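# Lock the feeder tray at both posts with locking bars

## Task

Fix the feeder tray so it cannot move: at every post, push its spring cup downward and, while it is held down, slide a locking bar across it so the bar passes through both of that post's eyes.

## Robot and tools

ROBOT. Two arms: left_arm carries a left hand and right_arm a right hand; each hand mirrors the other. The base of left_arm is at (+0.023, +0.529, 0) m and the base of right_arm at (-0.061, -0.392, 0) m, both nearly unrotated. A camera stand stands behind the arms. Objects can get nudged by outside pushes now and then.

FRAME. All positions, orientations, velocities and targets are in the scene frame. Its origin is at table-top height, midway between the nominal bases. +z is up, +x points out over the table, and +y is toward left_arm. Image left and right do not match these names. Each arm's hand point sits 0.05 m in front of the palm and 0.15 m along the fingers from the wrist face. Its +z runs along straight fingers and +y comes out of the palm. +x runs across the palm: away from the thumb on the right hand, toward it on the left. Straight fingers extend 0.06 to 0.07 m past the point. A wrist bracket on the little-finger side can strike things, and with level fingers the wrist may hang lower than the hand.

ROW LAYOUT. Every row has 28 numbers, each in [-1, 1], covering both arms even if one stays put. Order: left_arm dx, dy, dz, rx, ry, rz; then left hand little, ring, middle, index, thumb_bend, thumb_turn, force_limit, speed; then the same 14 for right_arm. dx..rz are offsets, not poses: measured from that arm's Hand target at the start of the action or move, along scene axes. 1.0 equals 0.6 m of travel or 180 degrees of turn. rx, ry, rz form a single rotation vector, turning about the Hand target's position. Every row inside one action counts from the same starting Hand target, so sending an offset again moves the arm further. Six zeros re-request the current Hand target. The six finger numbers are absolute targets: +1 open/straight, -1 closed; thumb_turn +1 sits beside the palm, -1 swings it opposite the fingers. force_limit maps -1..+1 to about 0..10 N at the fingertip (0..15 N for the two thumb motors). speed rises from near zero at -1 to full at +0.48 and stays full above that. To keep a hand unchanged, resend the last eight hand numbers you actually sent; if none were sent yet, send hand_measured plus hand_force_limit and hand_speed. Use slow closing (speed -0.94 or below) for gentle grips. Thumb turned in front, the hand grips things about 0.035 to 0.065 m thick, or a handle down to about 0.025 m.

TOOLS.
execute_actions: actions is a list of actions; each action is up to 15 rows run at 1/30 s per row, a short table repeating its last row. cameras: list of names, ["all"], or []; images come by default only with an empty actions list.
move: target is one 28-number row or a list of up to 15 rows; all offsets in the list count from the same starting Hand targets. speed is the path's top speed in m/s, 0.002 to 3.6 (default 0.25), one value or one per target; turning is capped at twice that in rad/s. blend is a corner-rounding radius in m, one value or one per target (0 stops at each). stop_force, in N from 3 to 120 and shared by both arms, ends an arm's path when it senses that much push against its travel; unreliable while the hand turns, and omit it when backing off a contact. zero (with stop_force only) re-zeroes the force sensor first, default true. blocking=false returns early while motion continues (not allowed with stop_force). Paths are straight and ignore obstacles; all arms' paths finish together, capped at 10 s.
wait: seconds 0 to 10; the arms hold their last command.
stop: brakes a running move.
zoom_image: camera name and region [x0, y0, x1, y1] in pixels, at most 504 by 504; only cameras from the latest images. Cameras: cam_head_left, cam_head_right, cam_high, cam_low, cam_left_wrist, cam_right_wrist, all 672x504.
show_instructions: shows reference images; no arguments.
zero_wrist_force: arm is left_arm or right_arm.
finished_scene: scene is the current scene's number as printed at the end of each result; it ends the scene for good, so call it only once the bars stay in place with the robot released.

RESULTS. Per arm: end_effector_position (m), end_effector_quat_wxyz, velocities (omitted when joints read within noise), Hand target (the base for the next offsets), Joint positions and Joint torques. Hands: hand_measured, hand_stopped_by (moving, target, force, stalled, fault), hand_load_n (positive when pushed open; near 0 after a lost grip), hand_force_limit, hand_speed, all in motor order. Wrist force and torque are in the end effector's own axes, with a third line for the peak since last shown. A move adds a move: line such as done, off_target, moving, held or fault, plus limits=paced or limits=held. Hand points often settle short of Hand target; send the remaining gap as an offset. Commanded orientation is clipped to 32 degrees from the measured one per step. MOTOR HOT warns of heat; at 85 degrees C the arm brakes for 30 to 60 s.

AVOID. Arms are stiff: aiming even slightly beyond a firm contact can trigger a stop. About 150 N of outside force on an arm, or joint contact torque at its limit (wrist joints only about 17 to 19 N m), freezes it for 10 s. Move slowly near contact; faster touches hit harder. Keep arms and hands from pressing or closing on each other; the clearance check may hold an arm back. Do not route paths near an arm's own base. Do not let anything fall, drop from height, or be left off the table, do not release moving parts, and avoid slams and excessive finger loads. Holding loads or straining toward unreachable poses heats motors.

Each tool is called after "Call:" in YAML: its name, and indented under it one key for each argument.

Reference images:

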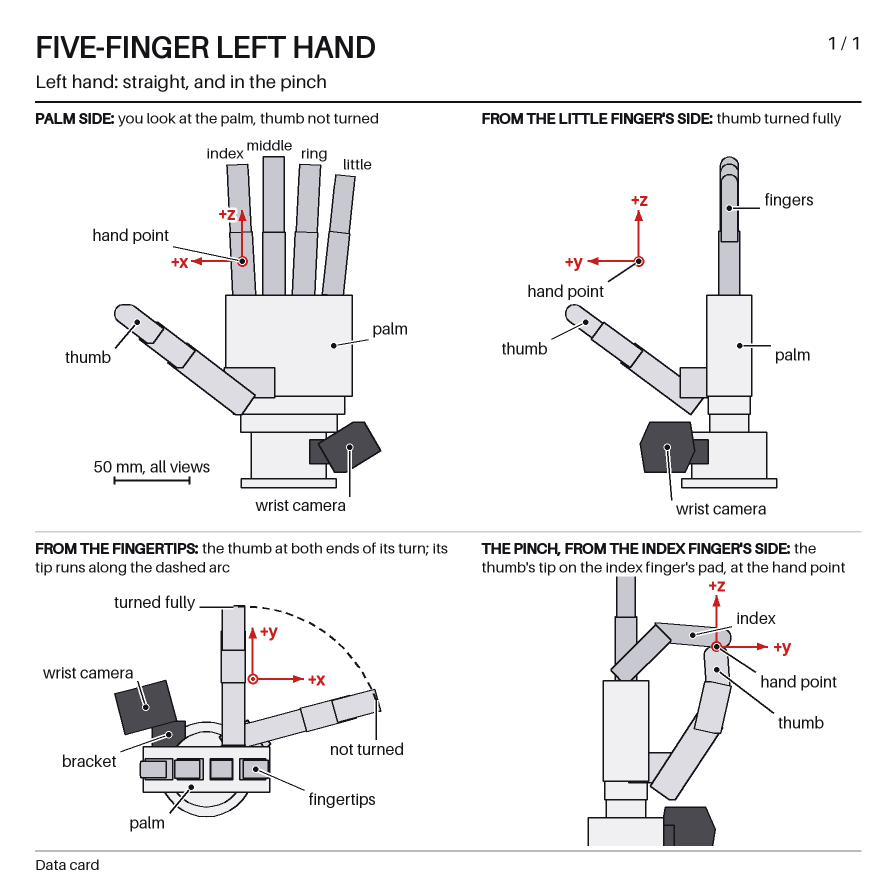

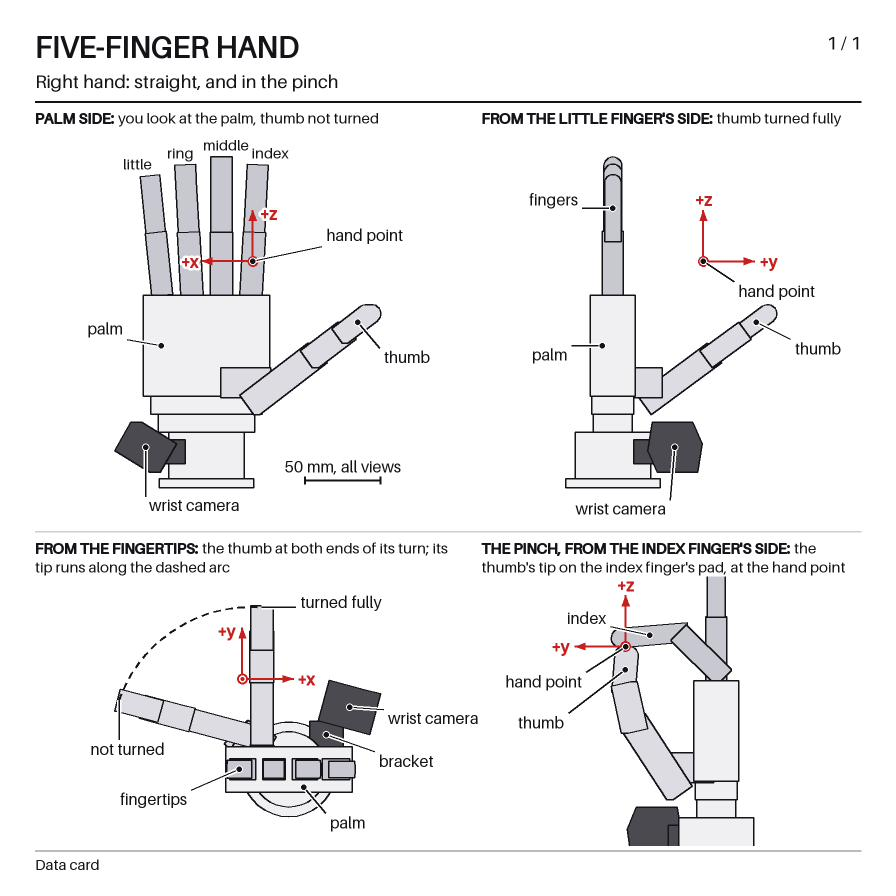

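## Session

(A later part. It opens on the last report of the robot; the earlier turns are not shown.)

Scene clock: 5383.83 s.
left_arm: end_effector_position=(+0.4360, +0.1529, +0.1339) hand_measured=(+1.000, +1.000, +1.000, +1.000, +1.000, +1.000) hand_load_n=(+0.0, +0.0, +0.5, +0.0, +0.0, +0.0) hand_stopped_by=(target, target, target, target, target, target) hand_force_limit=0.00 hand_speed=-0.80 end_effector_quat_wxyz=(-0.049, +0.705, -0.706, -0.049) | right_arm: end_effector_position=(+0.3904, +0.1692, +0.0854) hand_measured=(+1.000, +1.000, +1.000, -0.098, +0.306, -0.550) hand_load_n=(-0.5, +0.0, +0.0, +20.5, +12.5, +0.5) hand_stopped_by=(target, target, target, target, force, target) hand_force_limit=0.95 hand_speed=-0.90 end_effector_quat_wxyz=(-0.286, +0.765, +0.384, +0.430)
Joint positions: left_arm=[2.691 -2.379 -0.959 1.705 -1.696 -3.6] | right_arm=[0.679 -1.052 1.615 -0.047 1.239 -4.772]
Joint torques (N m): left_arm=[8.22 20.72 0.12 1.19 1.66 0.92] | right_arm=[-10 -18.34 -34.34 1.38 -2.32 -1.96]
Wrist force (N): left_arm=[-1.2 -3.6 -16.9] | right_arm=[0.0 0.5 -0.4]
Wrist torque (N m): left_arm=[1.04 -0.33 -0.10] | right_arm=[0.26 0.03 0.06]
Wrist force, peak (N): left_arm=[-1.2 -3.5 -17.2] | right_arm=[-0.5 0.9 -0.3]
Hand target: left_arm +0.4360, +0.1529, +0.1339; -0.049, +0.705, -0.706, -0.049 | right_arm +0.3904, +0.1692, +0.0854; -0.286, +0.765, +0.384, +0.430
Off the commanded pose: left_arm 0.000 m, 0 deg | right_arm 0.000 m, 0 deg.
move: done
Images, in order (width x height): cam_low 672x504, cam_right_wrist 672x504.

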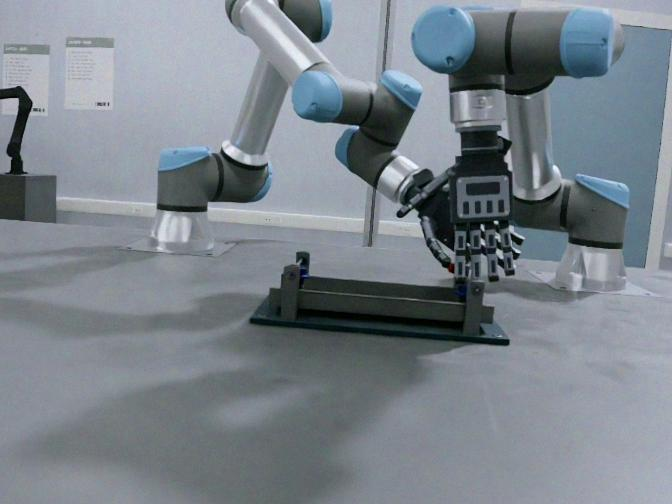

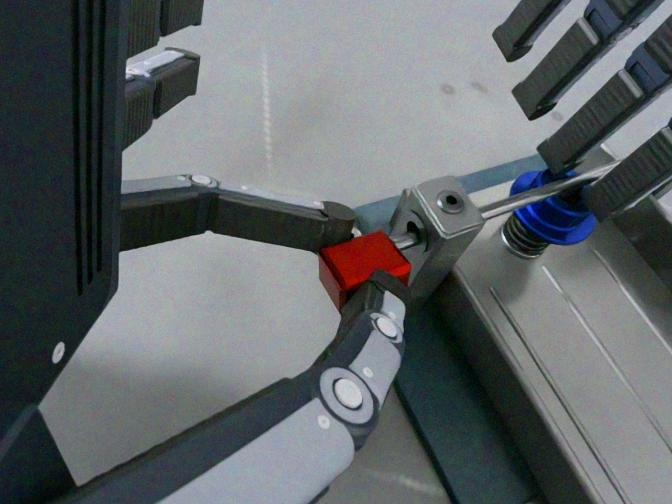

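Call:
move:
  target: [0,0,0,0,0,0,1,1,1,1,1,1,0,-0.8,0.0233,-0.0014,0,0,0,0,1,1,1,-0.1,0.1,-0.55,0.95,-0.9]
  speed: 0.02
  stop_force: 4
  cameras: ["cam_low","cam_right_wrist","cam_left_wrist"]

Call:
zoom_image:
  camera: "cam_low"
  region: [466, 276, 490, 300]

Call:
zoom_image:
  camera: "cam_right_wrist"
  region: [330, 170, 440, 270]

Scene clock: 5394.07 s.
left_arm: end_effector_position=(+0.4360, +0.1529, +0.1339) hand_measured=(+1.000, +1.000, +1.000, +1.000, +1.000, +1.000) hand_load_n=(+0.0, +0.0, +0.5, +0.0, +0.0, +0.0) hand_stopped_by=(target, target, target, target, target, target) hand_force_limit=0.00 hand_speed=-0.80 end_effector_quat_wxyz=(-0.049, +0.705, -0.706, -0.049) | right_arm: end_effector_position=(+0.4016, +0.1686, +0.0854) hand_measured=(+1.000, +1.000, +1.000, -0.098, +0.306, -0.550) hand_load_n=(+0.0, +0.0, +0.0, +20.0, +12.5, +1.0) hand_stopped_by=(target, target, target, target, force, target) hand_force_limit=0.95 hand_speed=-0.90 end_effector_quat_wxyz=(-0.286, +0.765, +0.384, +0.430)
Joint positions: left_arm=[2.691 -2.379 -0.959 1.705 -1.696 -3.6] | right_arm=[0.664 -1.039 1.593 -0.036 1.226 -4.78]
Joint torques (N m): left_arm=[7.95 20.46 -0.06 1.2 1.66 1.06] | right_arm=[8.62 -51.15 -1.33 -0.96 1.68 1.4]
Wrist force (N): left_arm=[-1.3 -3.5 -16.6] | right_arm=[1.5 0.6 -1.5]
Wrist torque (N m): left_arm=[1.03 -0.31 -0.10] | right_arm=[0.20 0.05 0.05]
Wrist force, peak (N): left_arm=[-1.1 -3.4 -17.2] | right_arm=[4.7 -3.1 -9.0]
Hand target: left_arm +0.4360, +0.1529, +0.1339; -0.049, +0.705, -0.706, -0.049 | right_arm +0.4016, +0.1686, +0.0854; -0.286, +0.765, +0.384, +0.430 (not the last commanded pose)
Off the commanded pose: left_arm 0.000 m, 0 deg | right_arm 0.003 m, 0 deg.
move: contact (right_arm)
Images, in order (width x height): cam_low 672x504, cam_left_wrist 672x504, cam_right_wrist 672x504.

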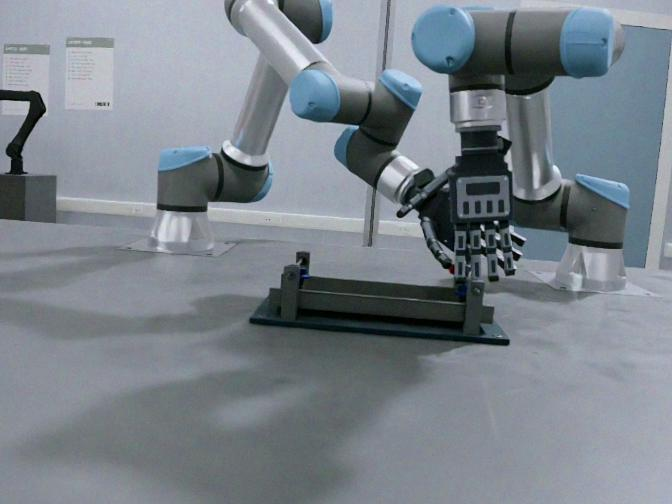

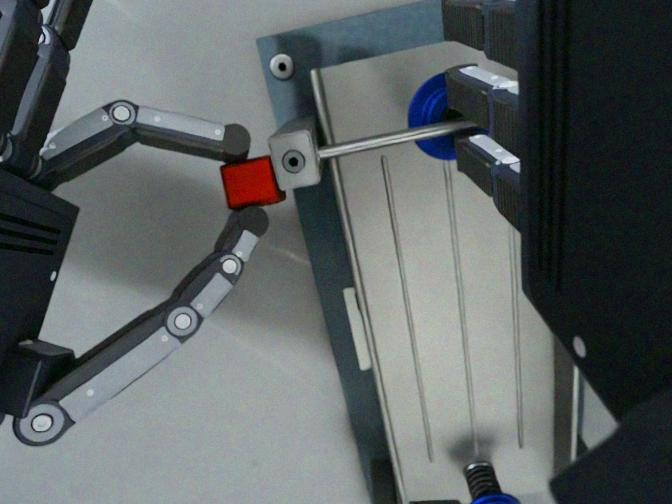

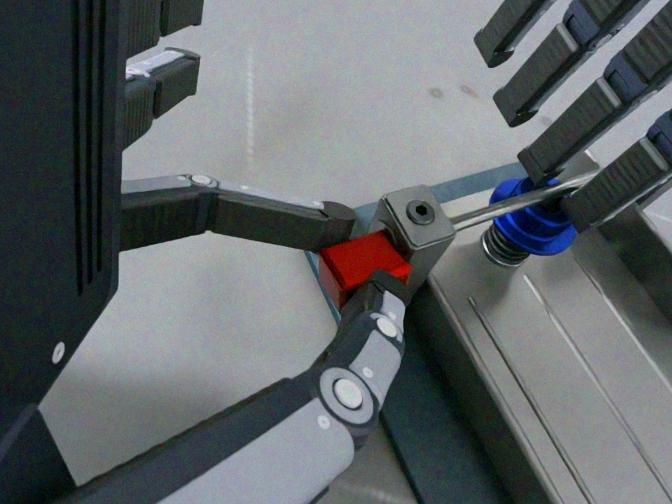

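Scaled by 21.000 from the camera's 672x504 image, which has a finer 960x720 frame.

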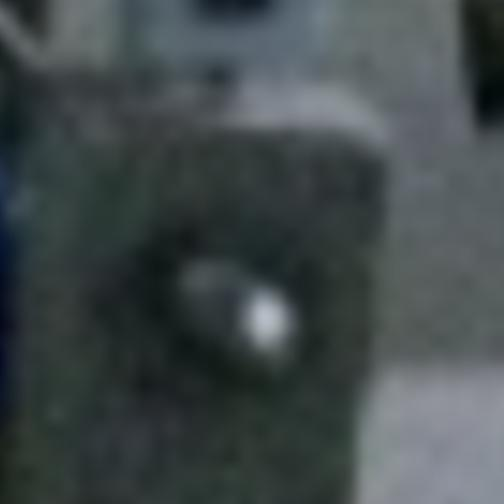

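Scaled by 4.582 from the camera's 672x504 image, which has a finer 960x720 frame.

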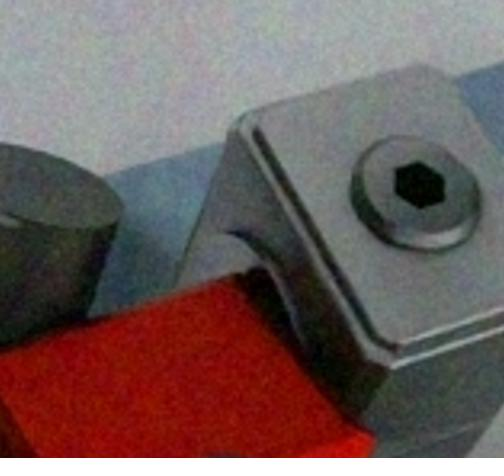

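Call:
move:
  target: [0,0,0,0,0,0,1,1,1,1,1,1,0,-0.8,0,0,0,0,0,0,1,1,1,0.1,0.45,-0.55,0.95,-0.85]
  speed: 0.02
  cameras: ["cam_low","cam_right_wrist","cam_left_wrist"]

Call:
zoom_image:
  camera: "cam_low"
  region: [466, 276, 490, 300]

Scene clock: 5409.40 s.
left_arm: end_effector_position=(+0.4360, +0.1529, +0.1339) hand_measured=(+1.000, +1.000, +1.000, +1.000, +1.000, +1.000) hand_load_n=(+0.0, +0.0, +0.5, +0.0, +0.0, +0.0) hand_stopped_by=(target, target, target, target, target, target) hand_force_limit=0.00 hand_speed=-0.80 end_effector_quat_wxyz=(-0.049, +0.705, -0.706, -0.049) | right_arm: end_effector_position=(+0.4016, +0.1686, +0.0855) hand_measured=(+1.000, +1.000, +1.000, +0.100, +0.450, -0.550) hand_load_n=(+0.0, +0.0, +0.0, +0.0, +0.0, +0.0) hand_stopped_by=(target, target, target, target, target, target) hand_force_limit=0.95 hand_speed=-0.85 end_effector_quat_wxyz=(-0.286, +0.765, +0.384, +0.430)
Joint positions: left_arm=[2.691 -2.379 -0.959 1.705 -1.696 -3.6] | right_arm=[0.664 -1.039 1.593 -0.036 1.226 -4.78]
Joint torques (N m): left_arm=[8.18 20.96 -0.01 1.15 1.8 0.97] | right_arm=[8.54 -41.82 -5.17 -0.9 0.57 1.39]
Wrist force (N): left_arm=[-1.2 -3.6 -16.8] | right_arm=[-0.2 0.9 -0.1]
Wrist torque (N m): left_arm=[1.03 -0.33 -0.09] | right_arm=[0.23 0.02 0.06]
Wrist force, peak (N): left_arm=[-1.4 -3.6 -17.2] | right_arm=[2.3 -0.4 -5.0]
Hand target: left_arm +0.4360, +0.1529, +0.1339; -0.049, +0.705, -0.706, -0.049 | right_arm +0.4016, +0.1686, +0.0854; -0.286, +0.765, +0.384, +0.430
Off the commanded pose: left_arm 0.000 m, 0 deg | right_arm 0.000 m, 0 deg.
move: done
Images, in order (width x height): cam_low 672x504, cam_left_wrist 672x504, cam_right_wrist 672x504.

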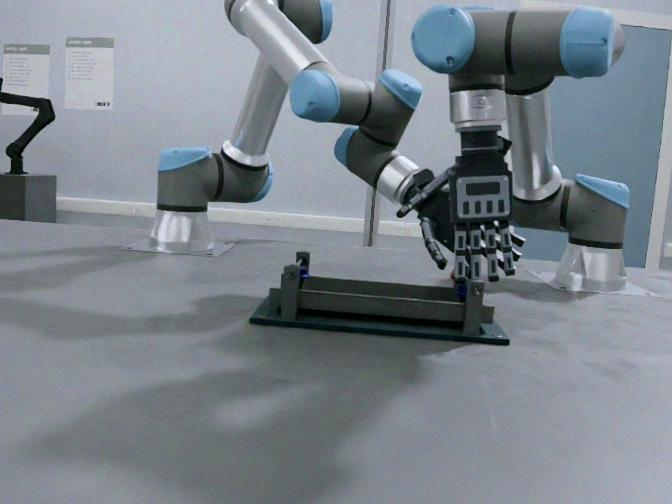

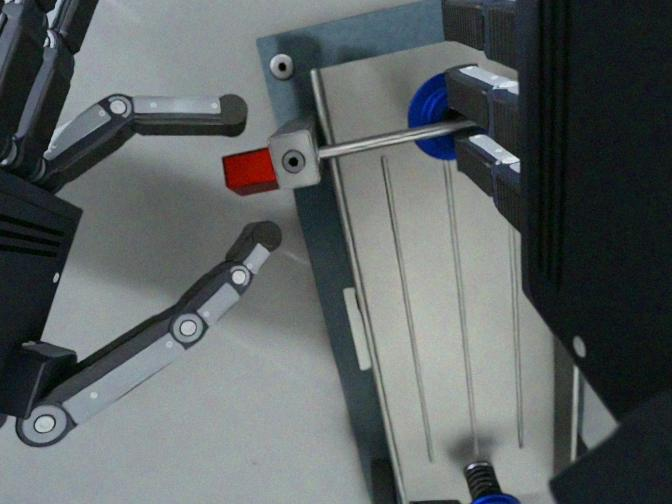

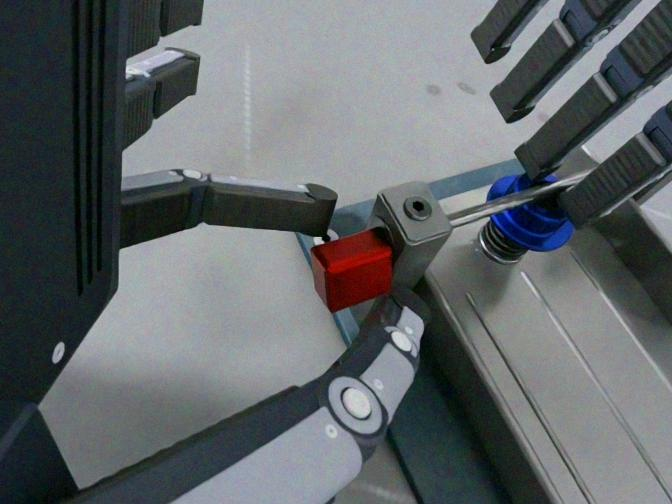

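Scaled by 21.000 from the camera's 672x504 image, which has a finer 960x720 frame.

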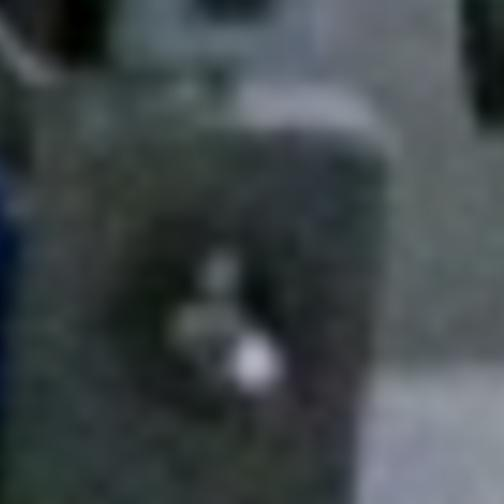

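Call:
move:
  target: [0,0,0,0,0,0,1,1,1,1,1,1,0,-0.8,-0.15,0.009,0,0,0,0,1,1,1,0.1,0.45,-0.55,0.95,-0.85]
  speed: 0.06
  cameras: ["cam_left_wrist"]

Scene clock: 5416.93 s.
left_arm: end_effector_position=(+0.4360, +0.1529, +0.1339) hand_measured=(+1.000, +1.000, +1.000, +1.000, +1.000, +1.000) hand_load_n=(+0.5, +0.0, +0.5, +0.0, -0.5, +0.0) hand_stopped_by=(target, target, target, target, target, target) hand_force_limit=0.00 hand_speed=-0.80 end_effector_quat_wxyz=(-0.049, +0.705, -0.706, -0.049) | right_arm: end_effector_position=(+0.3118, +0.1740, +0.0854) hand_measured=(+1.000, +1.000, +1.000, +0.100, +0.450, -0.550) hand_load_n=(+0.0, +0.0, +0.0, +0.0, +0.0, +0.0) hand_stopped_by=(target, target, target, target, target, target) hand_force_limit=0.95 hand_speed=-0.85 end_effector_quat_wxyz=(-0.286, +0.765, +0.384, +0.430)
Joint positions: left_arm=[2.691 -2.379 -0.959 1.705 -1.696 -3.6] | right_arm=[0.798 -1.134 1.743 -0.11 1.343 -4.712]
Joint torques (N m): left_arm=[8.41 20.84 -0.37 1.14 1.61 0.92] | right_arm=[8.2 -49 -1.55 -1.39 1.93 1.53]
Wrist force (N): left_arm=[-1.1 -3.6 -16.7] | right_arm=[-0.2 1.2 0.2]
Wrist torque (N m): left_arm=[1.03 -0.34 -0.09] | right_arm=[0.26 0.03 -0.08]
Wrist force, peak (N): left_arm=[-1.4 -3.6 -17.2] | right_arm=[-0.2 2.3 -0.3]
Hand target: left_arm +0.4360, +0.1529, +0.1339; -0.049, +0.705, -0.706, -0.049 | right_arm +0.3116, +0.1740, +0.0854; -0.286, +0.765, +0.384, +0.430
Off the commanded pose: left_arm 0.000 m, 0 deg | right_arm 0.000 m, 0 deg.
move: done
Images, in order (width x height): cam_left_wrist 672x504.

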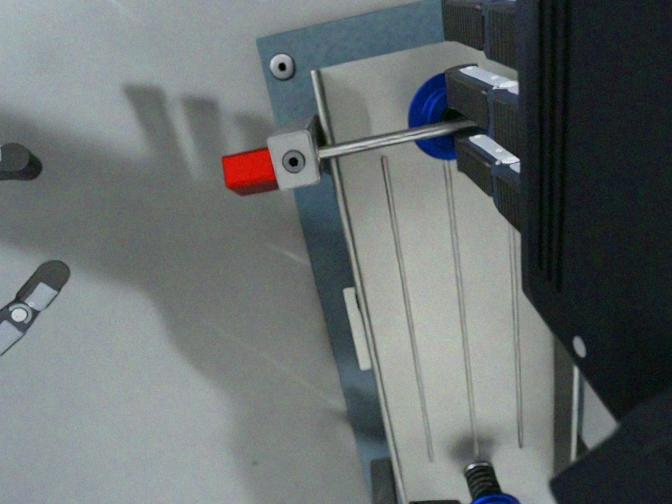

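Now lift the left hand straight up.

Call:
move:
  target: [0,0,0.15,0,0,0,1,1,1,1,1,1,0,-0.8,0,0,0,0,0,0,1,1,1,0.1,0.45,-0.55,0.95,-0.85]
  speed: 0.04
  cameras: ["cam_left_wrist","cam_low","cam_head_right"]

Call:
zoom_image:
  camera: "cam_low"
  region: [448, 255, 508, 320]

Call:
zoom_image:
  camera: "cam_low"
  region: [276, 245, 326, 295]

Scene clock: 5426.53 s.
left_arm: end_effector_position=(+0.4360, +0.1529, +0.2239) hand_measured=(+1.000, +1.000, +1.000, +1.000, +1.000, +1.000) hand_load_n=(+0.0, +0.0, +0.0, +0.0, +0.0, +0.0) hand_stopped_by=(target, target, target, target, target, target) hand_force_limit=0.00 hand_speed=-0.80 end_effector_quat_wxyz=(-0.049, +0.705, -0.706, -0.049) | right_arm: end_effector_position=(+0.3116, +0.1740, +0.0854) hand_measured=(+1.000, +1.000, +1.000, +0.100, +0.450, -0.550) hand_load_n=(+0.0, +0.0, +0.0, +0.0, +0.0, +0.0) hand_stopped_by=(target, target, target, target, target, target) hand_force_limit=0.95 hand_speed=-0.85 end_effector_quat_wxyz=(-0.286, +0.765, +0.384, +0.430)
Joint positions: left_arm=[2.691 -2.353 -0.773 1.494 -1.696 -3.6] | right_arm=[0.798 -1.134 1.743 -0.11 1.343 -4.712]
Joint torques (N m): left_arm=[2.96 24.85 31.9 -6.07 -0.1 0.69] | right_arm=[8.55 -48.26 -2.1 -1.42 1.8 1.47]
Wrist force (N): left_arm=[-0.3 0.0 -0.4] | right_arm=[-0.2 1.0 -0.1]
Wrist torque (N m): left_arm=[-0.01 0.02 -0.11] | right_arm=[0.24 0.04 -0.09]
Wrist force, peak (N): left_arm=[-1.4 -3.7 -17.1] | right_arm=[-0.4 1.5 0.0]
Hand target: left_arm +0.4360, +0.1529, +0.2239; -0.049, +0.705, -0.706, -0.049 | right_arm +0.3116, +0.1740, +0.0854; -0.286, +0.765, +0.384, +0.430
Off the commanded pose: left_arm 0.000 m, 0 deg | right_arm 0.000 m, 0 deg.
move: done
Images, in order (width x height): cam_head_right 672x504, cam_low 672x504, cam_left_wrist 672x504.

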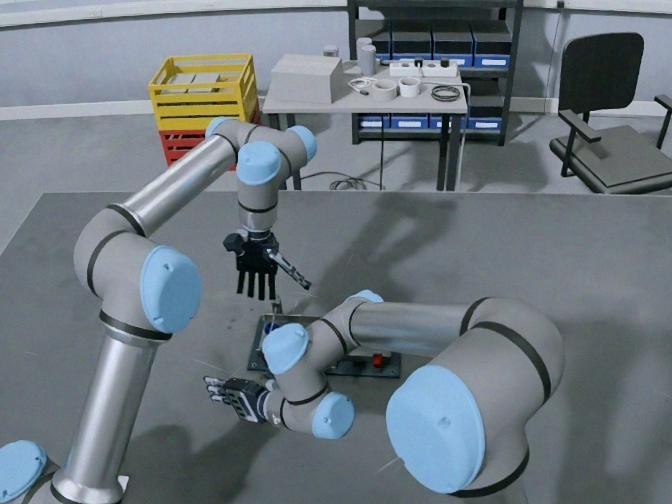

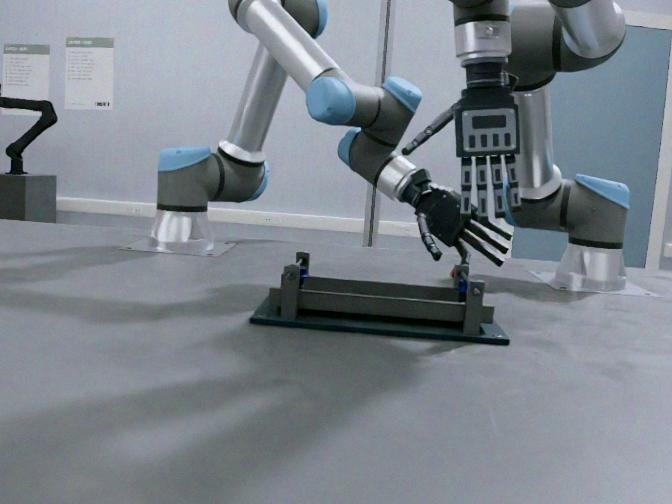

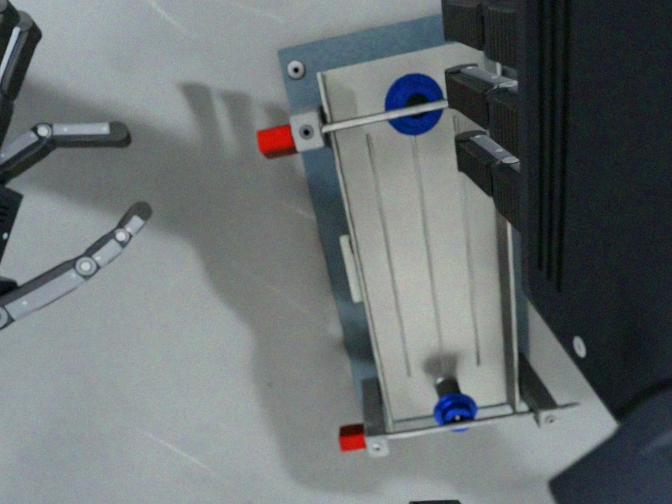

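Scaled by 7.754 from the camera's 672x504 image, which has a finer 960x720 frame.

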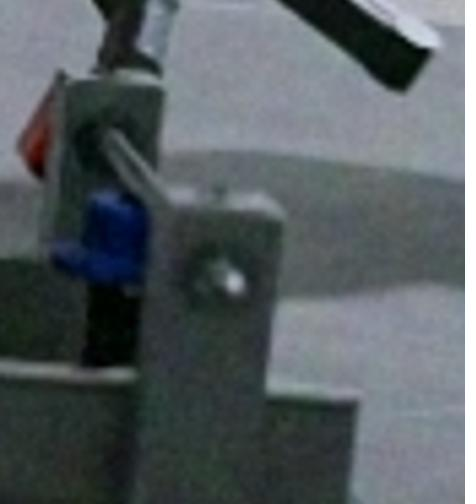

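Scaled by 10.080 from the camera's 672x504 image, which has a finer 960x720 frame.

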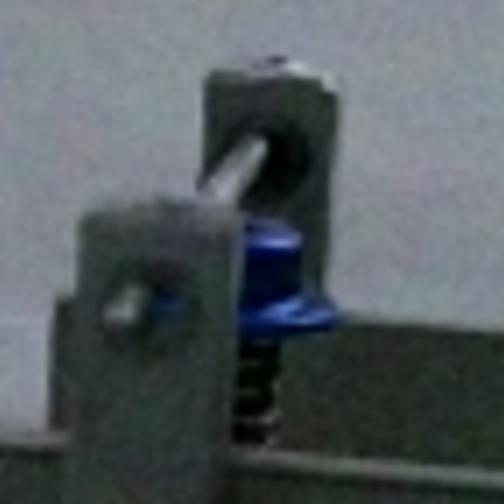

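Call:
finished_scene:
  scene: 1

The scene is finished: the task was done.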